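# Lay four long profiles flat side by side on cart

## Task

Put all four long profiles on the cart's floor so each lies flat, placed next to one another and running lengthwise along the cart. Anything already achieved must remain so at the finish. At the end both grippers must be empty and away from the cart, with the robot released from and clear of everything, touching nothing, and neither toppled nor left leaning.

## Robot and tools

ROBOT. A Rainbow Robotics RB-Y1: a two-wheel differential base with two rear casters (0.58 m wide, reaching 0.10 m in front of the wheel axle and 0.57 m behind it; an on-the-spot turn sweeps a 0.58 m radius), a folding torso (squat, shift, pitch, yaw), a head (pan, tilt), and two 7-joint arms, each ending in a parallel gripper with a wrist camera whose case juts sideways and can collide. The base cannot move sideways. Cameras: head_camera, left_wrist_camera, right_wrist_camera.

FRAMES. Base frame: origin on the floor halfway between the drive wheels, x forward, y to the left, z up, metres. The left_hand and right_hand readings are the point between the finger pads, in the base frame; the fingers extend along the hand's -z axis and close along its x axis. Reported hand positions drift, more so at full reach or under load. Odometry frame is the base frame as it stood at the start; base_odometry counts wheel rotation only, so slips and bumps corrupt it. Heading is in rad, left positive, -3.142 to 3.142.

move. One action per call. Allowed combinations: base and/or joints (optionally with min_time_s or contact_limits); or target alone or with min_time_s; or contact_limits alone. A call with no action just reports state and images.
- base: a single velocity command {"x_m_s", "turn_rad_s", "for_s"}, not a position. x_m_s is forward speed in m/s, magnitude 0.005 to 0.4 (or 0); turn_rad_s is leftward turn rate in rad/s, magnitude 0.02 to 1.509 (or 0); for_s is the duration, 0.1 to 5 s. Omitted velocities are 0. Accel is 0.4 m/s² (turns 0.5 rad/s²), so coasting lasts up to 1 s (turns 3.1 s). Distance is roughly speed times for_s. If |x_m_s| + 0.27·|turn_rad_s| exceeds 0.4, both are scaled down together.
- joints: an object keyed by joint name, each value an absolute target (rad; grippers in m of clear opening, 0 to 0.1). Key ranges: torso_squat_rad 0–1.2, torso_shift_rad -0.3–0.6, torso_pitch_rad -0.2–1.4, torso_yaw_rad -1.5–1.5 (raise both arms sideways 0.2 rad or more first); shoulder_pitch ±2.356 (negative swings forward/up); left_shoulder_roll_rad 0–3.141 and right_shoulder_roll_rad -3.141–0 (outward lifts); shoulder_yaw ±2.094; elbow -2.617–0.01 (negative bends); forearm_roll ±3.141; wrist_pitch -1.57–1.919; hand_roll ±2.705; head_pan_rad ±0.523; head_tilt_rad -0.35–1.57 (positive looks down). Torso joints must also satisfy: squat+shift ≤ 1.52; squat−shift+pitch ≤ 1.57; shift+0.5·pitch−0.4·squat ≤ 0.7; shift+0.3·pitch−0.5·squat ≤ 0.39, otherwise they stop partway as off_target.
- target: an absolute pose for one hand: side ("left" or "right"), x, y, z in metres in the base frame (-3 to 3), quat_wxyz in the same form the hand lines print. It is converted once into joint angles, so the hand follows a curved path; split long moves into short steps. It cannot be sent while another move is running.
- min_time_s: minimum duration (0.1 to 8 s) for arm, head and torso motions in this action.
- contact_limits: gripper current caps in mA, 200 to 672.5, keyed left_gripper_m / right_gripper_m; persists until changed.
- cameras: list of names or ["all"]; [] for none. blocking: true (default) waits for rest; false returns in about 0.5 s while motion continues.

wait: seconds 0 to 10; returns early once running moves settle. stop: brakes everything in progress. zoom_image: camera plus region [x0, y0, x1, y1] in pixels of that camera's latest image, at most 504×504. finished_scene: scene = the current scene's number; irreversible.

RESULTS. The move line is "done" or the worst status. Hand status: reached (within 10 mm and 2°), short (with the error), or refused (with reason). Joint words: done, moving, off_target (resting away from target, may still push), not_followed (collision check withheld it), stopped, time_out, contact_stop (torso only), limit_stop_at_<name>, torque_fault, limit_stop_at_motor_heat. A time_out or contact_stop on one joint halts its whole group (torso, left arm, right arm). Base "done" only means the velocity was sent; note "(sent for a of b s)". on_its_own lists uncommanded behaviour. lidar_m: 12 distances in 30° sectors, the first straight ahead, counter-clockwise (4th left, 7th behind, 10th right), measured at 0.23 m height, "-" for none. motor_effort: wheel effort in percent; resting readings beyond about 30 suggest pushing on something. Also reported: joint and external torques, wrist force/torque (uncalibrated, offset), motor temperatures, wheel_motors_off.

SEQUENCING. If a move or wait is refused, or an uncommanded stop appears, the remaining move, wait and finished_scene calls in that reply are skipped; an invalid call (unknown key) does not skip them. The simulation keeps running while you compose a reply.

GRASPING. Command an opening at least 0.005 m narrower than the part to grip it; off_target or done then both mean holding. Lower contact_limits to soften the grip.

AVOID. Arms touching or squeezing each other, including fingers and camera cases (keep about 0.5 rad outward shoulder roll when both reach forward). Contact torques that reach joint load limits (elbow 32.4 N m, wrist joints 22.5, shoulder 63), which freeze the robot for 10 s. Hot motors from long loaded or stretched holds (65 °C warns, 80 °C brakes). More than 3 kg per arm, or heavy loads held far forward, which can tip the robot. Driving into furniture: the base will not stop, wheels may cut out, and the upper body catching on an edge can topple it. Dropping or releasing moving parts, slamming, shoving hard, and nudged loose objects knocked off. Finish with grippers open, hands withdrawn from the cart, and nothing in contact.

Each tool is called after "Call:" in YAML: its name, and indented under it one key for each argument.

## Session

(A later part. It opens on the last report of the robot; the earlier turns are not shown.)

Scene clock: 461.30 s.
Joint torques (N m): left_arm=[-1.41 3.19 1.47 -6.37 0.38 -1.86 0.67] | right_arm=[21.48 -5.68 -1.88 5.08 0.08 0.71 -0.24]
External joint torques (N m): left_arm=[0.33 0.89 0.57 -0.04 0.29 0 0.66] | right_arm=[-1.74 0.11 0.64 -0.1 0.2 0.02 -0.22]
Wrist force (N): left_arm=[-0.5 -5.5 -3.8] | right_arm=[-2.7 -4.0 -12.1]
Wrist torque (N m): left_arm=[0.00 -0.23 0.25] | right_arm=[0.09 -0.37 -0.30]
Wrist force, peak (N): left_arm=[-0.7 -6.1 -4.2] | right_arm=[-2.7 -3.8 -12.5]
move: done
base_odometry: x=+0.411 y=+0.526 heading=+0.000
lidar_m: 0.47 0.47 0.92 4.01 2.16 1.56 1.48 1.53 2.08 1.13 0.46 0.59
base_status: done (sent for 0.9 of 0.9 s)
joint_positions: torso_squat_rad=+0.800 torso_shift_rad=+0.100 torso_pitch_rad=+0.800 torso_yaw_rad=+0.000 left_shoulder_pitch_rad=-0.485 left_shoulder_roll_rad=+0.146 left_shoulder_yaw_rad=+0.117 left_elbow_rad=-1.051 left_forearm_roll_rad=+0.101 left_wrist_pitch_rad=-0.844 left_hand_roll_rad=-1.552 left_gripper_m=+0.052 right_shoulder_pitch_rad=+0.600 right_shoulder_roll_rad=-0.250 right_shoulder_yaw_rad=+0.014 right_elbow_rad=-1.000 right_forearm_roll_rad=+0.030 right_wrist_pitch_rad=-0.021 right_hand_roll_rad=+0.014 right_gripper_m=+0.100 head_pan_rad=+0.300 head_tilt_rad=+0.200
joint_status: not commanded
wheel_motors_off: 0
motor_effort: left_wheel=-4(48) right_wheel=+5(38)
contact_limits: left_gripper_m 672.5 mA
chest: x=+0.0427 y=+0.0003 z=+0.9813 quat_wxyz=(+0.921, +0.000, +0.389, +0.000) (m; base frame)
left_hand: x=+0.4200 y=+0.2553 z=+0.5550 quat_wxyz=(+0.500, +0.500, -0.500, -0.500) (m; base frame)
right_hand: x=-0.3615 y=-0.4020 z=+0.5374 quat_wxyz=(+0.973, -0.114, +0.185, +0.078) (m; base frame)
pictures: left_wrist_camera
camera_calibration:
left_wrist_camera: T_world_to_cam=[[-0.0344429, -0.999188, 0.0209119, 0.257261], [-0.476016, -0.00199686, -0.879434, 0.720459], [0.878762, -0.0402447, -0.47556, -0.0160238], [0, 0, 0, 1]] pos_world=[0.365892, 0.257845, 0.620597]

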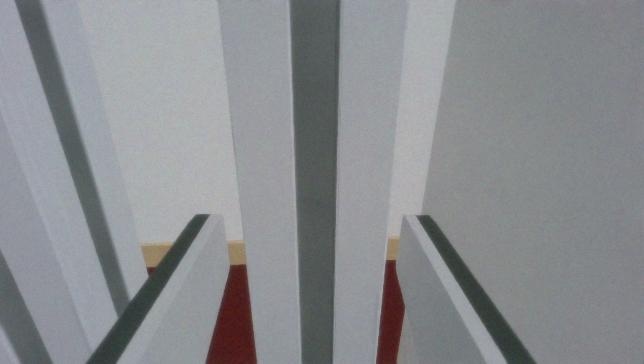

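Call:
move:
  base: {"x_m_s":0.05,"for_s":0.15}

Call:
move:
  joints: {"left_gripper_m":0.018}
  cameras: ["left_wrist_camera"]

Call:
move:
  target: {"side":"left","x":0.40,"y":0.255,"z":0.575,"quat_wxyz":[0.5,0.5,-0.5,-0.5]}
  min_time_s: 0.9

Call:
move:
  target: {"side":"left","x":0.38,"y":0.25,"z":0.63,"quat_wxyz":[0.5,0.5,-0.5,-0.5]}
  min_time_s: 1.0

Call:
move:
  base: {"x_m_s":-0.2,"for_s":0.95}
  cameras: ["head_camera"]

Scene clock: 470.17 s.
Joint torques (N m): left_arm=[-1.26 3.28 1.75 -6.37 0.27 -1.94 0.61] | right_arm=[21.49 -6.04 -1.92 5.19 0.22 0.62 -0.11]
External joint torques (N m): left_arm=[0.48 0.98 0.84 -0.03 0.18 -0.08 0.59] | right_arm=[-1.73 -0.26 0.6 0 0.34 -0.07 -0.09]
Wrist force (N): left_arm=[-0.2 -6.3 -4.1] | right_arm=[-2.6 -3.7 -12.1]
Wrist torque (N m): left_arm=[0.10 -0.19 0.25] | right_arm=[0.06 -0.36 -0.30]
Wrist force, peak (N): left_arm=[-0.4 -6.4 -4.3] | right_arm=[-2.6 -3.8 -12.5]
move: done
base_odometry: x=+0.420 y=+0.526 heading=+0.000
lidar_m: 0.45 0.47 0.92 3.97 2.17 1.58 1.48 1.54 2.08 1.09 0.46 0.60
base_status: done (sent for 0.17 of 0.17 s)
joint_positions: torso_squat_rad=+0.800 torso_shift_rad=+0.100 torso_pitch_rad=+0.800 torso_yaw_rad=+0.000 left_shoulder_pitch_rad=-0.485 left_shoulder_roll_rad=+0.146 left_shoulder_yaw_rad=+0.117 left_elbow_rad=-1.051 left_forearm_roll_rad=+0.101 left_wrist_pitch_rad=-0.844 left_hand_roll_rad=-1.552 left_gripper_m=+0.052 right_shoulder_pitch_rad=+0.600 right_shoulder_roll_rad=-0.250 right_shoulder_yaw_rad=+0.014 right_elbow_rad=-1.000 right_forearm_roll_rad=+0.030 right_wrist_pitch_rad=-0.021 right_hand_roll_rad=+0.014 right_gripper_m=+0.100 head_pan_rad=+0.300 head_tilt_rad=+0.200
joint_status: not commanded
wheel_motors_off: 0
motor_effort: left_wheel=-6(19) right_wheel=+2(37)
contact_limits: left_gripper_m 672.5 mA
chest: x=+0.0427 y=+0.0003 z=+0.9813 quat_wxyz=(+0.921, +0.000, +0.389, +0.000) (m; base frame)
left_hand: x=+0.4200 y=+0.2553 z=+0.5550 quat_wxyz=(+0.500, +0.500, -0.500, -0.500) (m; base frame)
right_hand: x=-0.3615 y=-0.4020 z=+0.5374 quat_wxyz=(+0.973, -0.114, +0.185, +0.078) (m; base frame)
camera_calibration:
head_camera: T_world_to_cam=[[0.152958, -0.969977, -0.189072, 0.183979], [-0.815312, -0.0157445, -0.578808, 0.860695], [0.558454, 0.242686, -0.793242, 0.704934], [0, 0, 0, 1]] pos_world=[0.279921, 0.0209293, 1.09215]
left_wrist_camera: T_world_to_cam=[[-0.03444, -0.999188, 0.020914, 0.257258], [-0.476094, -0.00199657, -0.879392, 0.720462], [0.87872, -0.0402434, -0.475638, -0.0159604], [0, 0, 0, 1]] pos_world=[0.365892, 0.257845, 0.620597]
right_wrist_camera: T_world_to_cam=[[-0.924708, -0.0939562, 0.368901, -0.568603], [-0.00725523, 0.973237, 0.22969, 0.295391], [-0.380608, 0.209719, -0.900641, 0.504805], [0, 0, 0, 1]] pos_world=[-0.331516, -0.446777, 0.596558]

Scene clock: 471.03 s.
Joint torques (N m): left_arm=[-0.55 3.32 1.47 -6.34 -0.08 -2.03 -0.04] | right_arm=[20.76 -6.34 -2.29 4.98 -0.02 0.68 -0.28]
External joint torques (N m): left_arm=[1.19 1.02 0.56 -0.01 -0.16 -0.17 -0.06] | right_arm=[-2.46 -0.55 0.23 -0.2 0.1 -0.01 -0.26]
Wrist force (N): left_arm=[0.8 -5.6 -3.1] | right_arm=[-2.4 -4.0 -12.1]
Wrist torque (N m): left_arm=[-0.04 -0.23 1.02] | right_arm=[0.09 -0.32 -0.32]
Wrist force, peak (N): left_arm=[-0.5 -6.4 -3.9] | right_arm=[-2.7 -3.9 -12.3]
move: off_target
base_odometry: x=+0.420 y=+0.526 heading=+0.000
lidar_m: 0.47 0.46 0.91 3.98 2.17 1.58 1.49 1.54 2.07 1.09 0.47 0.61
base_status: not commanded
joint_positions: torso_squat_rad=+0.800 torso_shift_rad=+0.100 torso_pitch_rad=+0.800 torso_yaw_rad=+0.000 left_shoulder_pitch_rad=-0.485 left_shoulder_roll_rad=+0.146 left_shoulder_yaw_rad=+0.117 left_elbow_rad=-1.051 left_forearm_roll_rad=+0.101 left_wrist_pitch_rad=-0.844 left_hand_roll_rad=-1.551 left_gripper_m=+0.031 right_shoulder_pitch_rad=+0.600 right_shoulder_roll_rad=-0.250 right_shoulder_yaw_rad=+0.014 right_elbow_rad=-1.000 right_forearm_roll_rad=+0.030 right_wrist_pitch_rad=-0.021 right_hand_roll_rad=+0.014 right_gripper_m=+0.100 head_pan_rad=+0.300 head_tilt_rad=+0.200
joint_status: left_gripper_m off_target (ended at +0.031, target +0.018)
wheel_motors_off: 0
motor_effort: left_wheel=-6(7) right_wheel=+1(4)
contact_limits: left_gripper_m 672.5 mA
chest: x=+0.0427 y=+0.0003 z=+0.9813 quat_wxyz=(+0.921, +0.000, +0.389, +0.000) (m; base frame)
left_hand: x=+0.4200 y=+0.2553 z=+0.5550 quat_wxyz=(+0.500, +0.500, -0.500, -0.500) (m; base frame)
right_hand: x=-0.3615 y=-0.4020 z=+0.5374 quat_wxyz=(+0.973, -0.114, +0.185, +0.078) (m; base frame)
pictures: left_wrist_camera
camera_calibration:
left_wrist_camera: T_world_to_cam=[[-0.0344382, -0.999183, 0.0211372, 0.257218], [-0.476021, -0.00219721, -0.879431, 0.72051], [0.878759, -0.0403478, -0.475556, -0.015995], [0, 0, 0, 1]] pos_world=[0.365892, 0.257946, 0.620596]

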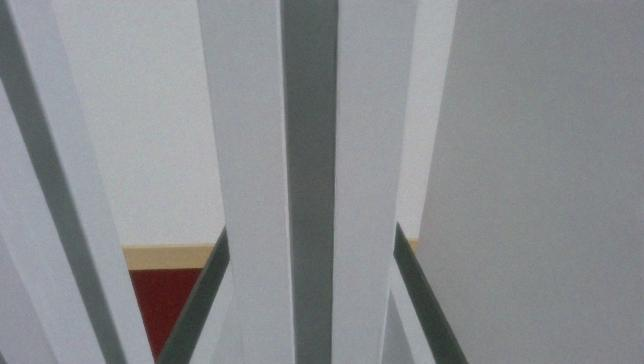

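Scene clock: 472.27 s.
Joint torques (N m): left_arm=[-2.75 1.64 0.5 -10.61 -0.22 -4.06 0.14] | right_arm=[21.95 -5.74 -1.42 5.07 0.16 0.77 -0.28]
External joint torques (N m): left_arm=[-2.54 -0.28 -0.47 -3.82 -0.3 -2.2 0.13] | right_arm=[-1.27 0.05 1.1 -0.12 0.28 0.07 -0.26]
Wrist force (N): left_arm=[-0.7 -15.1 -3.7] | right_arm=[-2.2 -3.6 -12.1]
Wrist torque (N m): left_arm=[-0.14 -0.23 0.20] | right_arm=[0.04 -0.31 -0.33]
Wrist force, peak (N): left_arm=[-1.1 -16.6 -3.0] | right_arm=[-2.6 -3.9 -12.4]
move: done
base_odometry: x=+0.419 y=+0.526 heading=+0.000
lidar_m: 0.46 0.45 0.92 3.97 2.17 1.58 1.48 1.53 2.07 1.10 0.46 0.60
base_status: not commanded
joint_positions: torso_squat_rad=+0.800 torso_shift_rad=+0.100 torso_pitch_rad=+0.800 torso_yaw_rad=+0.000 left_shoulder_pitch_rad=-0.357 left_shoulder_roll_rad=+0.126 left_shoulder_yaw_rad=+0.099 left_elbow_rad=-1.242 left_forearm_roll_rad=+0.092 left_wrist_pitch_rad=-0.779 left_hand_roll_rad=-1.552 left_gripper_m=+0.031 right_shoulder_pitch_rad=+0.600 right_shoulder_roll_rad=-0.250 right_shoulder_yaw_rad=+0.014 right_elbow_rad=-1.000 right_forearm_roll_rad=+0.030 right_wrist_pitch_rad=-0.021 right_hand_roll_rad=+0.014 right_gripper_m=+0.100 head_pan_rad=+0.300 head_tilt_rad=+0.200
joint_status: all done
wheel_motors_off: 0
motor_effort: left_wheel=-6(7) right_wheel=+5(5)
contact_limits: left_gripper_m 672.5 mA
chest: x=+0.0427 y=+0.0003 z=+0.9813 quat_wxyz=(+0.921, +0.000, +0.390, +0.000) (m; base frame)
left_hand: x=+0.3995 y=+0.2552 z=+0.5743 quat_wxyz=(+0.500, +0.500, -0.500, -0.500) (m; base frame)
left_hand_status: reached (checked arc, planned for 0.9 s): 1 mm and 0.0 deg off.
right_hand: x=-0.3615 y=-0.4020 z=+0.5374 quat_wxyz=(+0.973, -0.114, +0.185, +0.078) (m; base frame)
camera_calibration:
head_camera: T_world_to_cam=[[0.152981, -0.97, -0.188937, 0.183825], [-0.815376, -0.0158729, -0.578714, 0.860613], [0.558354, 0.242587, -0.793343, 0.705074], [0, 0, 0, 1]] pos_world=[0.279921, 0.0209293, 1.09215]
left_wrist_camera: T_world_to_cam=[[-0.0340375, -0.999208, 0.0206061, 0.256212], [-0.476406, -0.00190326, -0.879223, 0.727786], [0.878566, -0.0397434, -0.475964, 0.0113255], [0, 0, 0, 1]] pos_world=[0.345492, 0.257844, 0.639998]
right_wrist_camera: T_world_to_cam=[[-0.924694, -0.0939289, 0.368941, -0.568611], [-0.00721305, 0.973235, 0.229698, 0.2954], [-0.380642, 0.209739, -0.900623, 0.504791], [0, 0, 0, 1]] pos_world=[-0.331516, -0.446777, 0.596558]

Scene clock: 473.60 s.
Joint torques (N m): left_arm=[-0.46 0.75 0.26 -11.42 -0.08 -4.33 0.51] | right_arm=[21.59 -5.92 -1.21 5.01 -0.06 0.76 -0.26]
External joint torques (N m): left_arm=[-2.14 -0.59 -0.7 -3.61 -0.16 -2.42 0.49] | right_arm=[-1.63 -0.13 1.31 -0.17 0.06 0.06 -0.24]
Wrist force (N): left_arm=[-0.6 -14.6 -3.8] | right_arm=[-2.5 -3.8 -12.2]
Wrist torque (N m): left_arm=[-0.33 -0.23 0.24] | right_arm=[0.05 -0.35 -0.31]
Wrist force, peak (N): left_arm=[-0.7 -16.5 -4.0] | right_arm=[-2.8 -3.7 -12.4]
move: done
base_odometry: x=+0.419 y=+0.526 heading=+0.000
lidar_m: 0.47 0.43 0.92 3.98 2.18 1.57 1.49 1.54 2.08 1.10 0.45 0.60
base_status: not commanded
joint_positions: torso_squat_rad=+0.800 torso_shift_rad=+0.100 torso_pitch_rad=+0.800 torso_yaw_rad=+0.000 left_shoulder_pitch_rad=-0.150 left_shoulder_roll_rad=+0.094 left_shoulder_yaw_rad=+0.064 left_elbow_rad=-1.610 left_forearm_roll_rad=+0.077 left_wrist_pitch_rad=-0.625 left_hand_roll_rad=-1.556 left_gripper_m=+0.031 right_shoulder_pitch_rad=+0.600 right_shoulder_roll_rad=-0.250 right_shoulder_yaw_rad=+0.014 right_elbow_rad=-1.000 right_forearm_roll_rad=+0.030 right_wrist_pitch_rad=-0.021 right_hand_roll_rad=+0.014 right_gripper_m=+0.100 head_pan_rad=+0.300 head_tilt_rad=+0.200
joint_status: all done
wheel_motors_off: 0
motor_effort: left_wheel=-6(7) right_wheel=+5(5)
contact_limits: left_gripper_m 672.5 mA
chest: x=+0.0428 y=+0.0003 z=+0.9813 quat_wxyz=(+0.921, +0.000, +0.390, +0.000) (m; base frame)
left_hand: x=+0.3794 y=+0.2502 z=+0.6297 quat_wxyz=(+0.497, +0.503, -0.503, -0.497) (m; base frame)
left_hand_status: reached (checked arc, planned for 1.0 s): 1 mm and 0.6 deg off.
right_hand: x=-0.3615 y=-0.4020 z=+0.5374 quat_wxyz=(+0.973, -0.114, +0.185, +0.078) (m; base frame)
camera_calibration:
head_camera: T_world_to_cam=[[0.152953, -0.97, -0.188956, 0.183854], [-0.815381, -0.0158402, -0.578708, 0.860607], [0.558354, 0.242587, -0.793343, 0.705074], [0, 0, 0, 1]] pos_world=[0.279921, 0.0209294, 1.09215]
left_wrist_camera: T_world_to_cam=[[-0.0346674, -0.999197, 0.0200935, 0.249934], [-0.466575, -0.00159866, -0.88448, 0.766276], [0.883802, -0.0400378, -0.466145, 0.0470982], [0, 0, 0, 1]] pos_world=[0.324564, 0.252844, 0.694689]
right_wrist_camera: T_world_to_cam=[[-0.924659, -0.0939488, 0.369025, -0.568751], [-0.00721327, 0.973235, 0.229698, 0.295398], [-0.380728, 0.209731, -0.900588, 0.5047], [0, 0, 0, 1]] pos_world=[-0.331616, -0.446777, 0.596558]

Scene clock: 475.63 s.
Joint torques (N m): left_arm=[-0.67 0.6 0.32 -11.46 -0.06 -4.36 -0.02] | right_arm=[21.49 -5.26 -1.76 4.72 0.24 0.68 -0.4]
External joint torques (N m): left_arm=[-2.36 -0.74 -0.64 -3.65 -0.14 -2.42 -0.04] | right_arm=[-1.74 0.53 0.76 -0.47 0.36 -0.01 -0.38]
Wrist force (N): left_arm=[-0.6 -15.2 -4.1] | right_arm=[-2.4 -3.7 -12.3]
Wrist torque (N m): left_arm=[-0.29 -0.23 0.23] | right_arm=[0.05 -0.34 -0.31]
Wrist force, peak (N): left_arm=[-0.2 -15.3 -5.1] | right_arm=[-2.8 -3.7 -12.4]
move: done
base_odometry: x=+0.226 y=+0.526 heading=-0.001
lidar_m: 0.66 0.43 1.02 4.67 1.89 1.37 1.30 1.34 1.80 4.71 0.67 0.60
base_status: done (sent for 0.97 of 0.97 s)
joint_positions: torso_squat_rad=+0.800 torso_shift_rad=+0.100 torso_pitch_rad=+0.800 torso_yaw_rad=+0.000 left_shoulder_pitch_rad=-0.150 left_shoulder_roll_rad=+0.094 left_shoulder_yaw_rad=+0.064 left_elbow_rad=-1.610 left_forearm_roll_rad=+0.077 left_wrist_pitch_rad=-0.625 left_hand_roll_rad=-1.556 left_gripper_m=+0.031 right_shoulder_pitch_rad=+0.600 right_shoulder_roll_rad=-0.250 right_shoulder_yaw_rad=+0.014 right_elbow_rad=-1.000 right_forearm_roll_rad=+0.030 right_wrist_pitch_rad=-0.021 right_hand_roll_rad=+0.014 right_gripper_m=+0.100 head_pan_rad=+0.300 head_tilt_rad=+0.200
joint_status: not commanded
wheel_motors_off: 0
motor_effort: left_wheel=-9(29) right_wheel=+2(40)
contact_limits: left_gripper_m 672.5 mA
chest: x=+0.0427 y=+0.0003 z=+0.9813 quat_wxyz=(+0.921, +0.000, +0.390, +0.000) (m; base frame)
left_hand: x=+0.3793 y=+0.2503 z=+0.6297 quat_wxyz=(+0.497, +0.503, -0.503, -0.497) (m; base frame)
right_hand: x=-0.3616 y=-0.4020 z=+0.5375 quat_wxyz=(+0.973, -0.114, +0.185, +0.078) (m; base frame)
pictures: head_camera
camera_calibration:
head_camera: T_world_to_cam=[[0.152953, -0.97, -0.188956, 0.183854], [-0.815381, -0.0158402, -0.578708, 0.860607], [0.558354, 0.242587, -0.793343, 0.705074], [0, 0, 0, 1]] pos_world=[0.279921, 0.0209294, 1.09215]

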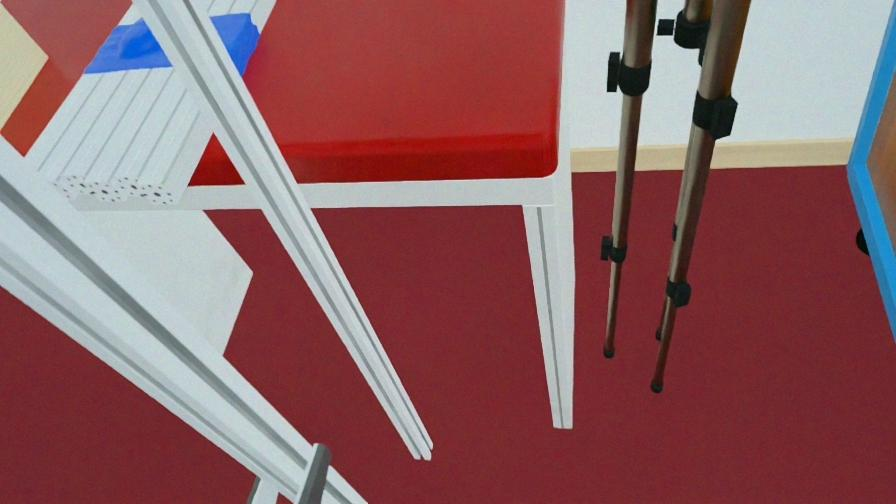

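Call:
move:
  base: {"turn_rad_s":0.6,"for_s":2.066}

Call:
move:
  base: {"x_m_s":-0.4,"for_s":3.267}

Call:
move:
  base: {"turn_rad_s":-0.6,"for_s":2.066}
  joints: {"head_pan_rad":0,"head_tilt_rad":0}
  cameras: ["head_camera","left_wrist_camera"]

Call:
move:
  joints: {"left_hand_roll_rad":0.03}
  min_time_s: 1.7

Call:
move:
  joints: {"torso_squat_rad":0.7,"torso_pitch_rad":1.0,"torso_shift_rad":0.2,"left_shoulder_pitch_rad":-0.1,"left_shoulder_roll_rad":0.05,"left_shoulder_yaw_rad":0,"left_elbow_rad":-2.3,"left_forearm_roll_rad":0.2,"left_wrist_pitch_rad":-0.3,"left_hand_roll_rad":-0.2}
  min_time_s: 2

Call:
move:
  target: {"side":"left","x":0.47,"y":0.236,"z":0.79,"quat_wxyz":[0.7070,0.0148,-0.7070,0.0148]}
  min_time_s: 1.2

Scene clock: 488.33 s.
Joint torques (N m): left_arm=[-1.02 0.54 0.29 -11.5 -0.38 -4.32 0.14] | right_arm=[21.21 -5.77 -2.24 4.63 -0.02 0.83 -0.29]
External joint torques (N m): left_arm=[-2.7 -0.8 -0.67 -3.69 -0.47 -2.46 0.12] | right_arm=[-2.01 0.02 0.28 -0.56 0.1 0.14 -0.27]
Wrist force (N): left_arm=[-0.5 -14.9 -4.2] | right_arm=[-2.4 -3.7 -12.2]
Wrist torque (N m): left_arm=[-0.02 -0.23 0.25] | right_arm=[0.07 -0.33 -0.30]
Wrist force, peak (N): left_arm=[-0.5 -15.3 -4.4] | right_arm=[-2.5 -4.0 -12.5]
move: done
base_odometry: x=+0.226 y=+0.526 heading=+1.238
lidar_m: 2.25 0.43 1.60 1.32 1.31 1.46 2.29 1.08 0.60 0.75 0.65 0.67
base_status: done (sent for 2.07 of 2.07 s)
joint_positions: torso_squat_rad=+0.800 torso_shift_rad=+0.100 torso_pitch_rad=+0.800 torso_yaw_rad=+0.000 left_shoulder_pitch_rad=-0.150 left_shoulder_roll_rad=+0.094 left_shoulder_yaw_rad=+0.064 left_elbow_rad=-1.610 left_forearm_roll_rad=+0.077 left_wrist_pitch_rad=-0.625 left_hand_roll_rad=-1.556 left_gripper_m=+0.031 right_shoulder_pitch_rad=+0.600 right_shoulder_roll_rad=-0.250 right_shoulder_yaw_rad=+0.014 right_elbow_rad=-1.000 right_forearm_roll_rad=+0.030 right_wrist_pitch_rad=-0.021 right_hand_roll_rad=+0.014 right_gripper_m=+0.100 head_pan_rad=+0.300 head_tilt_rad=+0.200
joint_status: not commanded
wheel_motors_off: 0
motor_effort: left_wheel=+0(35) right_wheel=+13(44)
contact_limits: left_gripper_m 672.5 mA
chest: x=+0.0427 y=+0.0003 z=+0.9813 quat_wxyz=(+0.921, +0.000, +0.390, +0.000) (m; base frame)
left_hand: x=+0.3793 y=+0.2502 z=+0.6297 quat_wxyz=(+0.497, +0.503, -0.503, -0.497) (m; base frame)
right_hand: x=-0.3616 y=-0.4020 z=+0.5375 quat_wxyz=(+0.973, -0.114, +0.185, +0.078) (m; base frame)
camera_calibration:
head_camera: T_world_to_cam=[[0.152953, -0.97, -0.188956, 0.183854], [-0.815381, -0.0158402, -0.578708, 0.860607], [0.558354, 0.242587, -0.793343, 0.705074], [0, 0, 0, 1]] pos_world=[0.279921, 0.0209294, 1.09215]
left_wrist_camera: T_world_to_cam=[[-0.0346674, -0.999197, 0.0200935, 0.249934], [-0.466575, -0.00159866, -0.88448, 0.766276], [0.883802, -0.0400378, -0.466145, 0.0470982], [0, 0, 0, 1]] pos_world=[0.324564, 0.252844, 0.694689]
right_wrist_camera: T_world_to_cam=[[-0.924624, -0.0938785, 0.36913, -0.568771], [-0.00712736, 0.973243, 0.229666, 0.29545], [-0.380814, 0.209723, -0.900554, 0.504648], [0, 0, 0, 1]] pos_world=[-0.331617, -0.446777, 0.596558]

Scene clock: 493.17 s.
Joint torques (N m): left_arm=[-0.46 1.29 0.34 -11.15 -0.36 -4.27 0.05] | right_arm=[21.84 -5.78 -1.79 4.5 0.04 0.66 -0.29]
External joint torques (N m): left_arm=[-2.15 -0.05 -0.62 -3.35 -0.44 -2.33 0.04] | right_arm=[-1.38 0.01 0.73 -0.69 0.16 -0.03 -0.27]
Wrist force (N): left_arm=[-0.3 -15.0 -3.8] | right_arm=[-2.4 -3.7 -12.1]
Wrist torque (N m): left_arm=[-0.28 -0.20 0.24] | right_arm=[0.06 -0.33 -0.29]
Wrist force, peak (N): left_arm=[-0.8 -15.7 -3.8] | right_arm=[-2.5 -3.8 -12.6]
move: done
base_odometry: x=-0.200 y=-0.709 heading=+1.239
lidar_m: 1.85 0.44 1.06 0.87 0.86 0.96 1.54 4.04 2.09 0.89 0.88 1.00
base_status: done (sent for 3.27 of 3.27 s)
joint_positions: torso_squat_rad=+0.800 torso_shift_rad=+0.100 torso_pitch_rad=+0.800 torso_yaw_rad=+0.000 left_shoulder_pitch_rad=-0.150 left_shoulder_roll_rad=+0.094 left_shoulder_yaw_rad=+0.064 left_elbow_rad=-1.610 left_forearm_roll_rad=+0.077 left_wrist_pitch_rad=-0.625 left_hand_roll_rad=-1.556 left_gripper_m=+0.031 right_shoulder_pitch_rad=+0.600 right_shoulder_roll_rad=-0.250 right_shoulder_yaw_rad=+0.014 right_elbow_rad=-1.000 right_forearm_roll_rad=+0.030 right_wrist_pitch_rad=-0.021 right_hand_roll_rad=+0.014 right_gripper_m=+0.100 head_pan_rad=+0.300 head_tilt_rad=+0.200
joint_status: not commanded
wheel_motors_off: 0
motor_effort: left_wheel=+9(35) right_wheel=-6(37)
contact_limits: left_gripper_m 672.5 mA
chest: x=+0.0428 y=+0.0003 z=+0.9813 quat_wxyz=(+0.921, +0.000, +0.390, +0.000) (m; base frame)
left_hand: x=+0.3793 y=+0.2503 z=+0.6297 quat_wxyz=(+0.497, +0.503, -0.503, -0.497) (m; base frame)
right_hand: x=-0.3616 y=-0.4020 z=+0.5375 quat_wxyz=(+0.973, -0.114, +0.185, +0.078) (m; base frame)
camera_calibration:
head_camera: T_world_to_cam=[[0.152953, -0.97, -0.188956, 0.183835], [-0.815381, -0.0158402, -0.578708, 0.860549], [0.558354, 0.242587, -0.793343, 0.704995], [0, 0, 0, 1]] pos_world=[0.279921, 0.0209294, 1.09205]
left_wrist_camera: T_world_to_cam=[[-0.0346666, -0.999197, 0.0200952, 0.249933], [-0.466575, -0.00160049, -0.88448, 0.766277], [0.883802, -0.0400378, -0.466145, 0.0470982], [0, 0, 0, 1]] pos_world=[0.324564, 0.252844, 0.694689]
right_wrist_camera: T_world_to_cam=[[-0.924624, -0.0938785, 0.36913, -0.568808], [-0.00712736, 0.973243, 0.229666, 0.295427], [-0.380814, 0.209723, -0.900554, 0.504738], [0, 0, 0, 1]] pos_world=[-0.331617, -0.446777, 0.596658]

Scene clock: 496.77 s.
Joint torques (N m): left_arm=[-0.68 0.82 -0.1 -11.39 -0.03 -4.33 0.18] | right_arm=[21.82 -6.14 -2.34 4.71 0.07 0.8 -0.24]
External joint torques (N m): left_arm=[-2.37 -0.52 -1.06 -3.58 -0.11 -2.48 0.17] | right_arm=[-1.4 -0.35 0.18 -0.47 0.19 0.1 -0.22]
Wrist force (N): left_arm=[-0.2 -15.2 -3.9] | right_arm=[-2.4 -3.8 -12.3]
Wrist torque (N m): left_arm=[0.08 -0.19 0.25] | right_arm=[0.05 -0.33 -0.31]
Wrist force, peak (N): left_arm=[-0.8 -15.4 -3.6] | right_arm=[-2.5 -4.0 -12.5]
move: done
base_odometry: x=-0.200 y=-0.709 heading=+0.000
lidar_m: 0.88 0.43 1.68 3.55 1.26 0.90 0.85 0.88 1.19 3.15 2.46 0.92
base_status: done (sent for 2.07 of 2.07 s)
joint_positions: torso_squat_rad=+0.800 torso_shift_rad=+0.100 torso_pitch_rad=+0.800 torso_yaw_rad=+0.000 left_shoulder_pitch_rad=-0.150 left_shoulder_roll_rad=+0.094 left_shoulder_yaw_rad=+0.064 left_elbow_rad=-1.610 left_forearm_roll_rad=+0.077 left_wrist_pitch_rad=-0.625 left_hand_roll_rad=-1.556 left_gripper_m=+0.031 right_shoulder_pitch_rad=+0.600 right_shoulder_roll_rad=-0.250 right_shoulder_yaw_rad=+0.014 right_elbow_rad=-1.000 right_forearm_roll_rad=+0.030 right_wrist_pitch_rad=-0.021 right_hand_roll_rad=+0.014 right_gripper_m=+0.100 head_pan_rad=+0.000 head_tilt_rad=+0.000
joint_status: all done
wheel_motors_off: 0
motor_effort: left_wheel=+14(41) right_wheel=+2(34)
contact_limits: left_gripper_m 672.5 mA
chest: x=+0.0428 y=+0.0003 z=+0.9813 quat_wxyz=(+0.921, +0.000, +0.390, +0.000) (m; base frame)
left_hand: x=+0.3793 y=+0.2503 z=+0.6297 quat_wxyz=(+0.497, +0.503, -0.503, -0.497) (m; base frame)
right_hand: x=-0.3616 y=-0.4020 z=+0.5375 quat_wxyz=(+0.973, -0.114, +0.185, +0.078) (m; base frame)
pictures: head_camera, left_wrist_camera
camera_calibration:
head_camera: T_world_to_cam=[[-0.0578218, -0.99824, 0.0131582, 0.00304917], [-0.682256, 0.0298897, -0.730502, 1.00139], [0.728824, -0.0512162, -0.682783, 0.548622], [0, 0, 0, 1]] pos_world=[0.283533, 0.00121088, 1.10607]
left_wrist_camera: T_world_to_cam=[[-0.0346666, -0.999197, 0.0200952, 0.249933], [-0.466575, -0.00160049, -0.88448, 0.766277], [0.883802, -0.0400378, -0.466145, 0.0470982], [0, 0, 0, 1]] pos_world=[0.324564, 0.252844, 0.694689]

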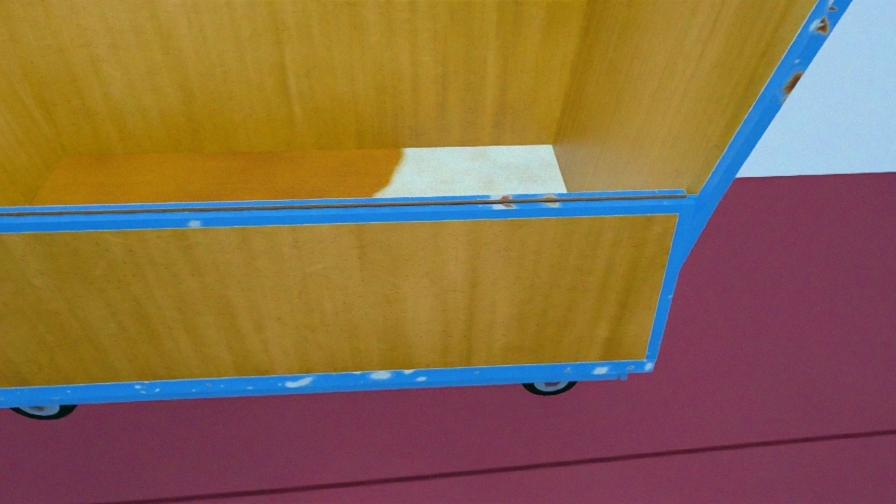

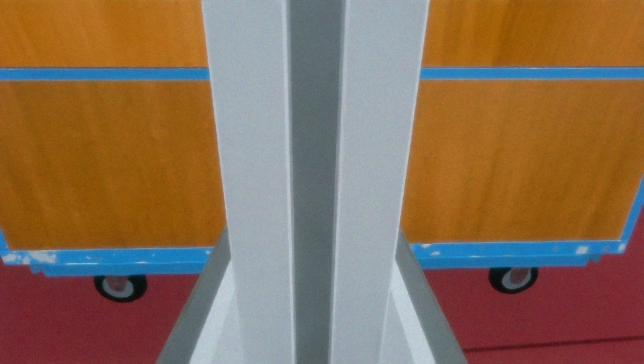

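Scene clock: 498.77 s.
Joint torques (N m): left_arm=[-0.55 0.6 0.88 -11.52 -0.01 -4.17 -0.07] | right_arm=[21.29 -5.47 -2.13 4.82 0.06 0.71 -0.18]
External joint torques (N m): left_arm=[-2.25 -0.78 -0.12 -3.71 -0.04 -2.31 -0.01] | right_arm=[-1.93 0.32 0.39 -0.36 0.18 0.02 -0.16]
Wrist force (N): left_arm=[-15.9 0.4 -3.4] | right_arm=[-2.3 -3.4 -12.3]
Wrist torque (N m): left_arm=[-0.29 -0.44 0.33] | right_arm=[0.04 -0.32 -0.30]
Wrist force, peak (N): left_arm=[-16.2 0.4 -3.5] | right_arm=[-2.5 -3.8 -12.4]
move: done
base_odometry: x=-0.200 y=-0.709 heading=+0.000
lidar_m: 0.89 0.93 1.69 3.54 1.25 0.90 0.85 0.88 1.19 3.16 2.48 0.94
base_status: not commanded
joint_positions: torso_squat_rad=+0.800 torso_shift_rad=+0.100 torso_pitch_rad=+0.800 torso_yaw_rad=+0.000 left_shoulder_pitch_rad=-0.150 left_shoulder_roll_rad=+0.094 left_shoulder_yaw_rad=+0.064 left_elbow_rad=-1.610 left_forearm_roll_rad=+0.077 left_wrist_pitch_rad=-0.625 left_hand_roll_rad=+0.030 left_gripper_m=+0.031 right_shoulder_pitch_rad=+0.600 right_shoulder_roll_rad=-0.250 right_shoulder_yaw_rad=+0.014 right_elbow_rad=-1.000 right_forearm_roll_rad=+0.030 right_wrist_pitch_rad=-0.021 right_hand_roll_rad=+0.014 right_gripper_m=+0.100 head_pan_rad=+0.000 head_tilt_rad=+0.000
joint_status: all done
wheel_motors_off: 0
motor_effort: left_wheel=+14(15) right_wheel=+1(4)
contact_limits: left_gripper_m 672.5 mA
chest: x=+0.0428 y=+0.0003 z=+0.9813 quat_wxyz=(+0.921, +0.000, +0.390, +0.000) (m; base frame)
left_hand: x=+0.3793 y=+0.2503 z=+0.6297 quat_wxyz=(+0.703, -0.005, -0.711, +0.005) (m; base frame)
right_hand: x=-0.3616 y=-0.4020 z=+0.5375 quat_wxyz=(+0.973, -0.114, +0.185, +0.078) (m; base frame)
camera_calibration:
head_camera: T_world_to_cam=[[-0.0578218, -0.99824, 0.0131582, 0.00304917], [-0.682256, 0.0298897, -0.730502, 1.00139], [0.728824, -0.0512162, -0.682783, 0.548622], [0, 0, 0, 1]] pos_world=[0.283533, 0.00121088, 1.10607]
left_wrist_camera: T_world_to_cam=[[-0.044889, 0.0357011, 0.998354, -0.621148], [-0.476115, -0.879326, 0.0100371, 0.426269], [0.878237, -0.474881, 0.0564698, -0.171075], [0, 0, 0, 1]] pos_world=[0.325315, 0.315764, 0.625508]
right_wrist_camera: T_world_to_cam=[[-0.924621, -0.0938796, 0.369139, -0.568812], [-0.0071636, 0.973264, 0.229578, 0.295477], [-0.380822, 0.209628, -0.900572, 0.504704], [0, 0, 0, 1]] pos_world=[-0.331617, -0.446777, 0.596658]

Scene clock: 501.07 s.
Joint torques (N m): left_arm=[1.52 -0.82 -1.06 -13.98 -0.18 -4.05 -0.2] | right_arm=[23.67 -5.01 -1.4 6.85 0.02 1.04 -0.29]
External joint torques (N m): left_arm=[-1.26 -1.02 -1.29 -4.32 -0.07 -2.25 -0.15] | right_arm=[-1.92 -0.17 0.78 -0.08 0.18 -0.01 -0.26]
Wrist force (N): left_arm=[-15.9 -0.3 -1.9] | right_arm=[-1.3 -3.9 -11.8]
Wrist torque (N m): left_arm=[-0.16 -0.43 0.27] | right_arm=[0.05 -0.29 -0.29]
Wrist force, peak (N): left_arm=[-16.6 0.3 -3.4] | right_arm=[-2.3 -3.8 -12.5]
move: done
base_odometry: x=-0.200 y=-0.709 heading=+0.000
lidar_m: 0.89 0.93 1.69 3.55 1.25 0.90 0.85 0.89 1.20 3.15 2.47 0.92
base_status: not commanded
joint_positions: torso_squat_rad=+0.700 torso_shift_rad=+0.200 torso_pitch_rad=+1.000 torso_yaw_rad=+0.000 left_shoulder_pitch_rad=-0.100 left_shoulder_roll_rad=+0.050 left_shoulder_yaw_rad=+0.000 left_elbow_rad=-2.299 left_forearm_roll_rad=+0.200 left_wrist_pitch_rad=-0.299 left_hand_roll_rad=-0.200 left_gripper_m=+0.031 right_shoulder_pitch_rad=+0.600 right_shoulder_roll_rad=-0.250 right_shoulder_yaw_rad=+0.014 right_elbow_rad=-1.000 right_forearm_roll_rad=+0.030 right_wrist_pitch_rad=-0.021 right_hand_roll_rad=+0.014 right_gripper_m=+0.100 head_pan_rad=+0.000 head_tilt_rad=+0.000
joint_status: all done
wheel_motors_off: 0
motor_effort: left_wheel=+14(15) right_wheel=+2(4)
contact_limits: left_gripper_m 672.5 mA
chest: x=+0.1388 y=+0.0003 z=+0.9723 quat_wxyz=(+0.878, +0.000, +0.480, +0.000) (m; base frame)
left_hand: x=+0.4835 y=+0.2183 z=+0.7716 quat_wxyz=(+0.665, +0.002, -0.747, -0.002) (m; base frame)
right_hand: x=-0.3456 y=-0.4020 z=+0.6177 quat_wxyz=(+0.949, -0.106, +0.282, +0.089) (m; base frame)
camera_calibration:
head_camera: T_world_to_cam=[[-0.0540594, -0.99824, 0.0243819, -0.00270999], [-0.813786, 0.0298943, -0.580395, 0.932745], [0.578645, -0.0512175, -0.81397, 0.620879], [0, 0, 0, 1]] pos_world=[0.39964, 0.00121089, 1.0468]
left_wrist_camera: T_world_to_cam=[[-0.14969, 0.016098, 0.988602, -0.694587], [-0.472337, -0.87956, -0.0571971, 0.496485], [0.868614, -0.475515, 0.139265, -0.344811], [0, 0, 0, 1]] pos_world=[0.430043, 0.283907, 0.763088]
right_wrist_camera: T_world_to_cam=[[-0.832862, -0.0938382, 0.545467, -0.660877], [0.038681, 0.973245, 0.226491, 0.294917], [-0.552127, 0.209735, -0.806949, 0.465993], [0, 0, 0, 1]] pos_world=[-0.30454, -0.446777, 0.669724]

Scene clock: 502.60 s.
Joint torques (N m): left_arm=[3 -1.02 1.34 -14.46 0.09 -4.08 -0.23] | right_arm=[23.99 -4.85 -1.44 6.93 0.19 1.04 -0.35]
External joint torques (N m): left_arm=[-0.75 -1.28 0.96 -4.58 0.13 -2.26 -0.18] | right_arm=[-1.6 -0.01 0.75 0.01 0.35 -0.01 -0.32]
Wrist force (N): left_arm=[-15.6 0.2 -3.8] | right_arm=[-1.3 -4.1 -11.7]
Wrist torque (N m): left_arm=[-0.17 -0.41 0.26] | right_arm=[0.07 -0.27 -0.27]
Wrist force, peak (N): left_arm=[-16.9 0.4 -2.7] | right_arm=[-1.2 -4.0 -12.1]
move: done
base_odometry: x=-0.200 y=-0.709 heading=+0.000
lidar_m: 0.89 0.93 1.69 3.55 1.25 0.92 0.85 0.88 1.20 3.14 2.47 0.93
base_status: not commanded
joint_positions: torso_squat_rad=+0.700 torso_shift_rad=+0.200 torso_pitch_rad=+1.000 torso_yaw_rad=+0.000 left_shoulder_pitch_rad=+0.019 left_shoulder_roll_rad=+0.000 left_shoulder_yaw_rad=+0.025 left_elbow_rad=-2.494 left_forearm_roll_rad=+0.233 left_wrist_pitch_rad=-0.097 left_hand_roll_rad=-0.206 left_gripper_m=+0.031 right_shoulder_pitch_rad=+0.600 right_shoulder_roll_rad=-0.250 right_shoulder_yaw_rad=+0.014 right_elbow_rad=-1.000 right_forearm_roll_rad=+0.030 right_wrist_pitch_rad=-0.021 right_hand_roll_rad=+0.014 right_gripper_m=+0.100 head_pan_rad=+0.000 head_tilt_rad=+0.000
joint_status: all done
wheel_motors_off: 0
motor_effort: left_wheel=+14(15) right_wheel=+0(3)
contact_limits: left_gripper_m 672.5 mA
chest: x=+0.1388 y=+0.0003 z=+0.9723 quat_wxyz=(+0.878, +0.000, +0.480, +0.000) (m; base frame)
left_hand: x=+0.4697 y=+0.2358 z=+0.7892 quat_wxyz=(+0.707, +0.014, -0.707, +0.014) (m; base frame)
left_hand_status: reached (checked arc, planned for 1.2 s): 1 mm and 0.2 deg off.
right_hand: x=-0.3456 y=-0.4020 z=+0.6177 quat_wxyz=(+0.949, -0.106, +0.282, +0.089) (m; base frame)
camera_calibration:
head_camera: T_world_to_cam=[[-0.0540594, -0.99824, 0.0243819, -0.00270999], [-0.813786, 0.0298943, -0.580395, 0.932745], [0.578645, -0.0512175, -0.81397, 0.620879], [0, 0, 0, 1]] pos_world=[0.39964, 0.00121089, 1.0468]
left_wrist_camera: T_world_to_cam=[[-0.0354538, 0.0193178, 0.999185, -0.777049], [-0.441183, -0.897415, 0.00169584, 0.449479], [0.896716, -0.440763, 0.0403394, -0.27025], [0, 0, 0, 1]] pos_world=[0.413091, 0.299263, 0.786555]
right_wrist_camera: T_world_to_cam=[[-0.832862, -0.0938382, 0.545467, -0.660877], [0.038681, 0.973245, 0.226491, 0.294917], [-0.552127, 0.209735, -0.806949, 0.465993], [0, 0, 0, 1]] pos_world=[-0.30454, -0.446777, 0.669724]

Call:
move:
  base: {"x_m_s":0.3,"for_s":2.333}
  cameras: ["head_camera"]

Call:
move:
  target: {"side":"left","x":0.50,"y":0.230,"z":0.68,"quat_wxyz":[0.9236,0.0234,-0.3827,0.004]}
  min_time_s: 2

Call:
move:
  target: {"side":"left","x":0.49,"y":0.230,"z":0.55,"quat_wxyz":[0.9844,0.0220,-0.1738,-0.0025]}
  min_time_s: 1.4

Call:
move:
  target: {"side":"left","x":0.475,"y":0.229,"z":0.47,"quat_wxyz":[0.9998,0.016,0,0.009]}
  min_time_s: 1.4

Call:
move:
  joints: {"torso_squat_rad":0.57,"torso_shift_rad":0.26,"torso_pitch_rad":1.25,"head_pan_rad":-0.3,"head_tilt_rad":0.2}
  min_time_s: 1.5

Call:
move:
  target: {"side":"left","x":0.44,"y":0.228,"z":0.345,"quat_wxyz":[0.9998,0.016,0,0.009]}
  min_time_s: 1.3
  cameras: ["head_camera","left_wrist_camera"]

Call:
move:
  joints: {"head_pan_rad":0.52,"head_tilt_rad":0.4}
  cameras: ["head_camera"]

Call:
zoom_image:
  camera: "head_camera"
  region: [100, 60, 400, 280]

Scene clock: 514.50 s.
Joint torques (N m): left_arm=[1.82 -1.76 1.31 -13.66 -0.06 -3.7 -0.21] | right_arm=[23.56 -4.84 -1.26 7.03 -0.1 1.17 -0.18]
External joint torques (N m): left_arm=[-1.93 -2.02 0.94 -3.78 -0.02 -1.88 -0.16] | right_arm=[-2.03 0 0.92 0.11 0.06 0.12 -0.15]
Wrist force (N): left_arm=[-16.0 0.2 -3.6] | right_arm=[-1.4 -4.1 -11.9]
Wrist torque (N m): left_arm=[-0.23 -0.49 0.28] | right_arm=[0.07 -0.29 -0.28]
Wrist force, peak (N): left_arm=[-16.9 -0.1 -4.5] | right_arm=[-1.5 -4.3 -12.0]
move: done
base_odometry: x=+0.500 y=-0.710 heading=+0.000
lidar_m: 0.19 0.20 0.27 0.78 2.26 1.64 1.55 1.60 2.17 4.27 0.29 0.19
base_status: done (sent for 2.33 of 2.33 s)
joint_positions: torso_squat_rad=+0.700 torso_shift_rad=+0.200 torso_pitch_rad=+1.000 torso_yaw_rad=+0.000 left_shoulder_pitch_rad=+0.019 left_shoulder_roll_rad=+0.000 left_shoulder_yaw_rad=+0.025 left_elbow_rad=-2.494 left_forearm_roll_rad=+0.233 left_wrist_pitch_rad=-0.097 left_hand_roll_rad=-0.206 left_gripper_m=+0.031 right_shoulder_pitch_rad=+0.600 right_shoulder_roll_rad=-0.250 right_shoulder_yaw_rad=+0.014 right_elbow_rad=-1.000 right_forearm_roll_rad=+0.030 right_wrist_pitch_rad=-0.021 right_hand_roll_rad=+0.014 right_gripper_m=+0.100 head_pan_rad=+0.000 head_tilt_rad=+0.000
joint_status: not commanded
wheel_motors_off: 0
motor_effort: left_wheel=-5(45) right_wheel=-1(35)
contact_limits: left_gripper_m 672.5 mA
chest: x=+0.1389 y=+0.0003 z=+0.9723 quat_wxyz=(+0.877, +0.000, +0.480, +0.000) (m; base frame)
left_hand: x=+0.4698 y=+0.2358 z=+0.7891 quat_wxyz=(+0.707, +0.014, -0.707, +0.014) (m; base frame)
right_hand: x=-0.3456 y=-0.4020 z=+0.6177 quat_wxyz=(+0.949, -0.106, +0.282, +0.089) (m; base frame)
pictures: head_camera
camera_calibration:
head_camera: T_world_to_cam=[[-0.0540502, -0.99824, 0.0243919, -0.00271633], [-0.813867, 0.0298881, -0.580282, 0.932682], [0.578531, -0.0512161, -0.814051, 0.62087], [0, 0, 0, 1]] pos_world=[0.39974, 0.00121087, 1.0467]

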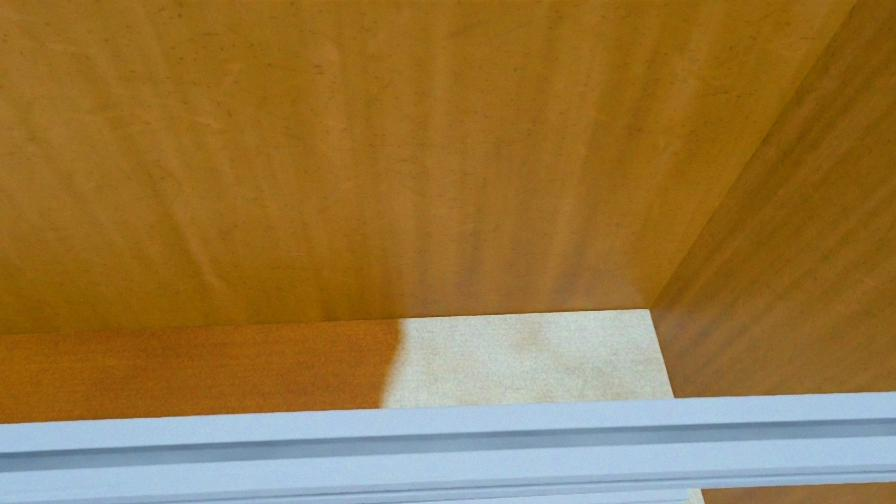

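Scene clock: 516.83 s.
Joint torques (N m): left_arm=[-4.82 0.08 0.27 -12.8 -0.27 -2.97 0.14] | right_arm=[23.94 -4.64 -1.33 7.2 -0.09 1.16 -0.15]
External joint torques (N m): left_arm=[-3.06 -0.12 0.4 -3.5 -0.26 -1.59 0.17] | right_arm=[-1.65 0.19 0.86 0.27 0.07 0.11 -0.12]
Wrist force (N): left_arm=[-11.1 -0.4 -14.5] | right_arm=[-1.4 -4.0 -11.9]
Wrist torque (N m): left_arm=[0.08 -0.36 0.23] | right_arm=[0.05 -0.29 -0.28]
Wrist force, peak (N): left_arm=[-12.4 -0.7 -14.0] | right_arm=[-1.7 -4.3 -12.0]
move: done
base_odometry: x=+0.500 y=-0.710 heading=+0.000
lidar_m: 0.19 0.20 0.28 0.79 2.25 1.64 1.55 1.61 2.18 4.28 0.27 0.20
base_status: not commanded
joint_positions: torso_squat_rad=+0.700 torso_shift_rad=+0.200 torso_pitch_rad=+1.000 torso_yaw_rad=+0.000 left_shoulder_pitch_rad=-0.496 left_shoulder_roll_rad=+0.001 left_shoulder_yaw_rad=+0.174 left_elbow_rad=-2.544 left_forearm_roll_rad=-0.048 left_wrist_pitch_rad=+1.221 left_hand_roll_rad=-0.034 left_gripper_m=+0.031 right_shoulder_pitch_rad=+0.600 right_shoulder_roll_rad=-0.250 right_shoulder_yaw_rad=+0.014 right_elbow_rad=-1.000 right_forearm_roll_rad=+0.030 right_wrist_pitch_rad=-0.021 right_hand_roll_rad=+0.014 right_gripper_m=+0.100 head_pan_rad=+0.000 head_tilt_rad=+0.000
joint_status: all done
wheel_motors_off: 0
motor_effort: left_wheel=-4(5) right_wheel=-2(3)
contact_limits: left_gripper_m 672.5 mA
chest: x=+0.1389 y=+0.0003 z=+0.9723 quat_wxyz=(+0.877, +0.000, +0.480, +0.000) (m; base frame)
left_hand: x=+0.4996 y=+0.2301 z=+0.6794 quat_wxyz=(+0.924, +0.023, -0.382, +0.004) (m; base frame)
left_hand_status: reached (checked arc, planned for 2.0 s): 1 mm and 0.1 deg off.
right_hand: x=-0.3456 y=-0.4020 z=+0.6177 quat_wxyz=(+0.949, -0.106, +0.282, +0.089) (m; base frame)
camera_calibration:
head_camera: T_world_to_cam=[[-0.0540547, -0.99824, 0.0243887, -0.0027112], [-0.813867, 0.0298936, -0.580282, 0.932682], [0.578531, -0.0512161, -0.814051, 0.62087], [0, 0, 0, 1]] pos_world=[0.39974, 0.00121088, 1.0467]
left_wrist_camera: T_world_to_cam=[[0.682874, 0.00844262, 0.730487, -0.840021], [-0.31234, -0.900557, 0.30239, 0.189713], [0.660398, -0.434655, -0.61233, 0.264899], [0, 0, 0, 1]] pos_world=[0.457945, 0.293079, 0.718462]
right_wrist_camera: T_world_to_cam=[[-0.832818, -0.0939086, 0.545522, -0.660849], [0.0386332, 0.973241, 0.226517, 0.294879], [-0.552197, 0.209723, -0.806905, 0.465992], [0, 0, 0, 1]] pos_world=[-0.304441, -0.446777, 0.669724]

Scene clock: 518.57 s.
Joint torques (N m): left_arm=[-7.28 3.31 -0.23 -11.61 0.02 -1.35 0.6] | right_arm=[23.83 -4.73 -2 6.91 0 1.26 -0.26]
External joint torques (N m): left_arm=[-2.35 1.97 -0.21 -2.63 0.07 -0.62 0.62] | right_arm=[-1.76 0.11 0.18 -0.02 0.16 0.21 -0.23]
Wrist force (N): left_arm=[-5.9 -0.2 -18.0] | right_arm=[-1.4 -4.1 -11.6]
Wrist torque (N m): left_arm=[-0.14 -0.31 0.18] | right_arm=[0.08 -0.30 -0.28]
Wrist force, peak (N): left_arm=[-8.3 -0.3 -17.8] | right_arm=[-1.2 -4.1 -12.1]
move: done
base_odometry: x=+0.500 y=-0.710 heading=+0.000
lidar_m: 0.19 0.20 0.28 0.77 2.25 1.64 1.55 1.60 2.17 4.28 0.28 0.20
base_status: not commanded
joint_positions: torso_squat_rad=+0.700 torso_shift_rad=+0.200 torso_pitch_rad=+1.000 torso_yaw_rad=+0.000 left_shoulder_pitch_rad=-0.733 left_shoulder_roll_rad=+0.075 left_shoulder_yaw_rad=+0.237 left_elbow_rad=-2.083 left_forearm_roll_rad=-0.047 left_wrist_pitch_rad=+1.434 left_hand_roll_rad=-0.017 left_gripper_m=+0.031 right_shoulder_pitch_rad=+0.600 right_shoulder_roll_rad=-0.250 right_shoulder_yaw_rad=+0.014 right_elbow_rad=-1.000 right_forearm_roll_rad=+0.030 right_wrist_pitch_rad=-0.021 right_hand_roll_rad=+0.014 right_gripper_m=+0.100 head_pan_rad=+0.000 head_tilt_rad=+0.000
joint_status: all done
wheel_motors_off: 0
motor_effort: left_wheel=-3(5) right_wheel=+0(3)
contact_limits: left_gripper_m 672.5 mA
chest: x=+0.1389 y=+0.0003 z=+0.9723 quat_wxyz=(+0.877, +0.000, +0.480, +0.000) (m; base frame)
left_hand: x=+0.4894 y=+0.2299 z=+0.5495 quat_wxyz=(+0.985, +0.022, -0.173, -0.002) (m; base frame)
left_hand_status: reached (checked arc, planned for 1.4 s): 1 mm and 0.1 deg off.
right_hand: x=-0.3456 y=-0.4020 z=+0.6177 quat_wxyz=(+0.949, -0.106, +0.282, +0.089) (m; base frame)
camera_calibration:
head_camera: T_world_to_cam=[[-0.0540547, -0.99824, 0.0243887, -0.0027112], [-0.813867, 0.0298936, -0.580282, 0.932682], [0.578531, -0.0512161, -0.814051, 0.62087], [0, 0, 0, 1]] pos_world=[0.39974, 0.00121088, 1.0467]
left_wrist_camera: T_world_to_cam=[[0.927642, 0.00687917, 0.373406, -0.661351], [-0.157953, -0.89878, 0.408957, 0.0911474], [0.338423, -0.438347, -0.832659, 0.47158], [0, 0, 0, 1]] pos_world=[0.468301, 0.293187, 0.602343]
right_wrist_camera: T_world_to_cam=[[-0.832818, -0.0939086, 0.545522, -0.660849], [0.0386332, 0.973241, 0.226517, 0.294879], [-0.552197, 0.209723, -0.806905, 0.465992], [0, 0, 0, 1]] pos_world=[-0.304441, -0.446777, 0.669724]

Scene clock: 520.30 s.
Joint torques (N m): left_arm=[-10.85 3.84 0.36 -10.03 -0.47 0.16 0.31] | right_arm=[23.94 -5.03 -1.31 6.96 -0.05 1.23 -0.42]
External joint torques (N m): left_arm=[-2.9 1.16 0.3 -1.79 -0.45 0.26 0.31] | right_arm=[-1.65 -0.19 0.88 0.04 0.11 0.18 -0.38]
Wrist force (N): left_arm=[-0.1 -0.2 -18.6] | right_arm=[-1.6 -4.1 -11.8]
Wrist torque (N m): left_arm=[-0.28 -0.14 0.19] | right_arm=[0.07 -0.31 -0.28]
Wrist force, peak (N): left_arm=[-0.7 0.0 -19.4] | right_arm=[-1.5 -4.1 -12.0]
move: done
base_odometry: x=+0.500 y=-0.710 heading=+0.000
lidar_m: 0.18 0.20 0.28 0.78 2.25 1.64 1.55 1.60 2.16 4.29 0.27 0.20
base_status: not commanded
joint_positions: torso_squat_rad=+0.700 torso_shift_rad=+0.200 torso_pitch_rad=+1.000 torso_yaw_rad=+0.000 left_shoulder_pitch_rad=-0.963 left_shoulder_roll_rad=+0.149 left_shoulder_yaw_rad=+0.284 left_elbow_rad=-1.613 left_forearm_roll_rad=-0.027 left_wrist_pitch_rad=+1.547 left_hand_roll_rad=+0.020 left_gripper_m=+0.031 right_shoulder_pitch_rad=+0.600 right_shoulder_roll_rad=-0.250 right_shoulder_yaw_rad=+0.014 right_elbow_rad=-1.000 right_forearm_roll_rad=+0.030 right_wrist_pitch_rad=-0.021 right_hand_roll_rad=+0.014 right_gripper_m=+0.100 head_pan_rad=+0.000 head_tilt_rad=+0.000
joint_status: all done
wheel_motors_off: 0
motor_effort: left_wheel=-4(4) right_wheel=-1(4)
contact_limits: left_gripper_m 672.5 mA
chest: x=+0.1389 y=+0.0003 z=+0.9723 quat_wxyz=(+0.877, +0.000, +0.480, +0.000) (m; base frame)
left_hand: x=+0.4741 y=+0.2289 z=+0.4704 quat_wxyz=(+1.000, +0.016, +0.000, +0.009) (m; base frame)
left_hand_status: reached (checked arc, planned for 1.4 s): 1 mm and 0.0 deg off.
right_hand: x=-0.3456 y=-0.4020 z=+0.6177 quat_wxyz=(+0.949, -0.106, +0.282, +0.089) (m; base frame)
camera_calibration:
head_camera: T_world_to_cam=[[-0.0540547, -0.99824, 0.0243887, -0.0027112], [-0.813867, 0.0298936, -0.580282, 0.932682], [0.578531, -0.0512161, -0.814051, 0.62087], [0, 0, 0, 1]] pos_world=[0.39974, 0.00121088, 1.0467]
left_wrist_camera: T_world_to_cam=[[0.998667, 0.0378567, 0.0350767, -0.499231], [0.0181682, -0.894036, 0.447627, 0.0174951], [0.0483055, -0.446393, -0.893532, 0.578391], [0, 0, 0, 1]] pos_world=[0.470309, 0.29273, 0.526491]
right_wrist_camera: T_world_to_cam=[[-0.832789, -0.0939203, 0.545566, -0.660875], [0.0386456, 0.973236, 0.226536, 0.294868], [-0.552241, 0.20974, -0.80687, 0.465963], [0, 0, 0, 1]] pos_world=[-0.304441, -0.446777, 0.669724]

Scene clock: 522.10 s.
Joint torques (N m): left_arm=[-4.73 2.32 0.28 -8.9 -0.27 0.81 0.4] | right_arm=[24.93 -3.18 -0.86 8.67 0.05 1.49 -0.36]
External joint torques (N m): left_arm=[-1.77 1.14 0.18 -1.73 -0.22 0.44 0.39] | right_arm=[-2.17 0.21 0.78 -0.03 0.25 0.06 -0.31]
Wrist force (N): left_arm=[3.5 0.0 -18.2] | right_arm=[-0.2 -4.5 -10.5]
Wrist torque (N m): left_arm=[-0.44 -0.09 0.25] | right_arm=[0.08 -0.24 -0.28]
Wrist force, peak (N): left_arm=[2.4 -0.2 -19.0] | right_arm=[-1.3 -4.1 -11.9]
move: done
base_odometry: x=+0.500 y=-0.710 heading=+0.000
lidar_m: 0.19 0.20 0.28 0.78 2.25 1.64 1.55 1.60 2.18 4.28 0.28 0.20
base_status: not commanded
joint_positions: torso_squat_rad=+0.570 torso_shift_rad=+0.260 torso_pitch_rad=+1.250 torso_yaw_rad=+0.000 left_shoulder_pitch_rad=-0.963 left_shoulder_roll_rad=+0.149 left_shoulder_yaw_rad=+0.284 left_elbow_rad=-1.613 left_forearm_roll_rad=-0.027 left_wrist_pitch_rad=+1.547 left_hand_roll_rad=+0.020 left_gripper_m=+0.031 right_shoulder_pitch_rad=+0.600 right_shoulder_roll_rad=-0.250 right_shoulder_yaw_rad=+0.014 right_elbow_rad=-1.000 right_forearm_roll_rad=+0.030 right_wrist_pitch_rad=-0.021 right_hand_roll_rad=+0.014 right_gripper_m=+0.100 head_pan_rad=-0.300 head_tilt_rad=+0.200
joint_status: all done
wheel_motors_off: 0
motor_effort: left_wheel=-1(3) right_wheel=+0(4)
contact_limits: left_gripper_m 672.5 mA
chest: x=+0.2173 y=+0.0003 z=+0.9475 quat_wxyz=(+0.811, +0.000, +0.585, +0.000) (m; base frame)
left_hand: x=+0.4180 y=+0.2289 z=+0.3783 quat_wxyz=(+0.992, +0.017, +0.125, +0.007) (m; base frame)
right_hand: x=-0.3399 y=-0.4019 z=+0.7238 quat_wxyz=(+0.907, -0.094, +0.398, +0.102) (m; base frame)
camera_calibration:
head_camera: T_world_to_cam=[[-0.130362, -0.93733, 0.323137, -0.259849], [-0.980275, 0.0730222, -0.183652, 0.64443], [0.148547, -0.340705, -0.928361, 0.798563], [0, 0, 0, 1]] pos_world=[0.479221, -0.0185473, 0.943673]
left_wrist_camera: T_world_to_cam=[[0.97639, 0.0377895, -0.212682, -0.337023], [0.128129, -0.89399, 0.429378, 0.0205512], [-0.173909, -0.446491, -0.877725, 0.585727], [0, 0, 0, 1]] pos_world=[0.428297, 0.29263, 0.433604]
right_wrist_camera: T_world_to_cam=[[-0.672036, -0.093876, 0.734544, -0.796104], [0.0934762, 0.973243, 0.209904, 0.301208], [-0.734595, 0.209725, -0.645279, 0.375696], [0, 0, 0, 1]] pos_world=[-0.287181, -0.446677, 0.763978]

Scene clock: 523.73 s.
Joint torques (N m): left_arm=[-2.3 -0.03 -0.97 -8.96 -0.45 -0.18 0.5] | right_arm=[25.17 -3.22 -1.03 8.69 0.07 1.54 -0.41]
External joint torques (N m): left_arm=[-0.51 -0.75 -1.04 -1.84 -0.4 -0.08 0.5] | right_arm=[-1.94 0.16 0.61 -0.01 0.27 0.11 -0.37]
Wrist force (N): left_arm=[-0.5 0.2 -18.9] | right_arm=[0.1 -4.6 -10.6]
Wrist torque (N m): left_arm=[-0.52 -0.19 0.20] | right_arm=[0.10 -0.20 -0.28]
Wrist force, peak (N): left_arm=[-1.6 0.0 -19.1] | right_arm=[-0.1 -4.7 -10.9]
move: done
base_odometry: x=+0.500 y=-0.710 heading=+0.000
lidar_m: 0.18 0.20 0.28 0.78 2.26 1.64 1.55 1.60 2.16 4.28 0.28 0.20
base_status: not commanded
joint_positions: torso_squat_rad=+0.570 torso_shift_rad=+0.260 torso_pitch_rad=+1.250 torso_yaw_rad=+0.000 left_shoulder_pitch_rad=-0.892 left_shoulder_roll_rad=+0.124 left_shoulder_yaw_rad=+0.272 left_elbow_rad=-1.552 left_forearm_roll_rad=-0.035 left_wrist_pitch_rad=+1.164 left_hand_roll_rad=+0.029 left_gripper_m=+0.031 right_shoulder_pitch_rad=+0.600 right_shoulder_roll_rad=-0.250 right_shoulder_yaw_rad=+0.014 right_elbow_rad=-1.000 right_forearm_roll_rad=+0.030 right_wrist_pitch_rad=-0.021 right_hand_roll_rad=+0.014 right_gripper_m=+0.100 head_pan_rad=-0.300 head_tilt_rad=+0.200
joint_status: all done
wheel_motors_off: 0
motor_effort: left_wheel=-2(3) right_wheel=+2(4)
contact_limits: left_gripper_m 672.5 mA
chest: x=+0.2173 y=+0.0003 z=+0.9475 quat_wxyz=(+0.811, +0.000, +0.585, +0.000) (m; base frame)
left_hand: x=+0.4397 y=+0.2282 z=+0.3449 quat_wxyz=(+1.000, +0.016, +0.000, +0.009) (m; base frame)
left_hand_status: reached (checked arc, planned for 1.3 s): 0 mm and 0.0 deg off.
right_hand: x=-0.3399 y=-0.4019 z=+0.7238 quat_wxyz=(+0.907, -0.094, +0.398, +0.102) (m; base frame)
pictures: head_camera, left_wrist_camera
camera_calibration:
head_camera: T_world_to_cam=[[-0.130362, -0.93733, 0.323137, -0.259849], [-0.980275, 0.0730222, -0.183652, 0.64443], [0.148547, -0.340705, -0.928361, 0.798563], [0, 0, 0, 1]] pos_world=[0.479221, -0.0185473, 0.943673]
left_wrist_camera: T_world_to_cam=[[0.998687, 0.0378101, 0.034551, -0.460233], [0.0183789, -0.894193, 0.447304, 0.0736197], [0.0478079, -0.446082, -0.893714, 0.467847], [0, 0, 0, 1]] pos_world=[0.435909, 0.29193, 0.401093]

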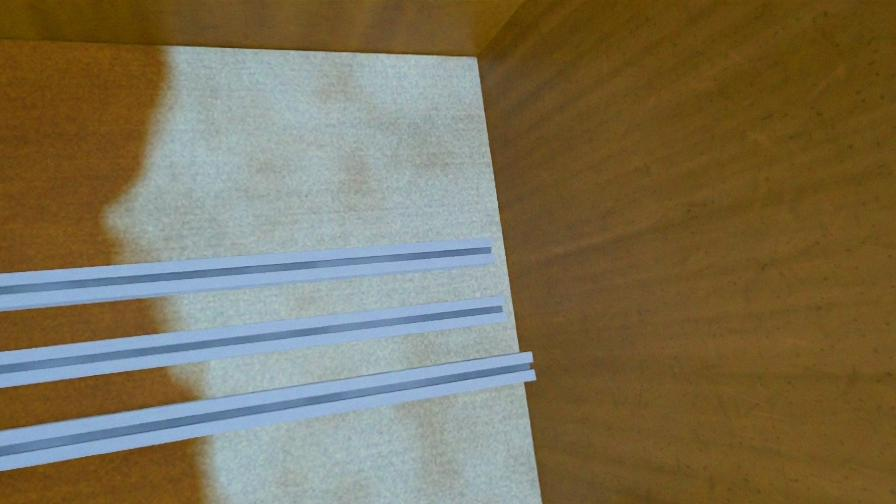

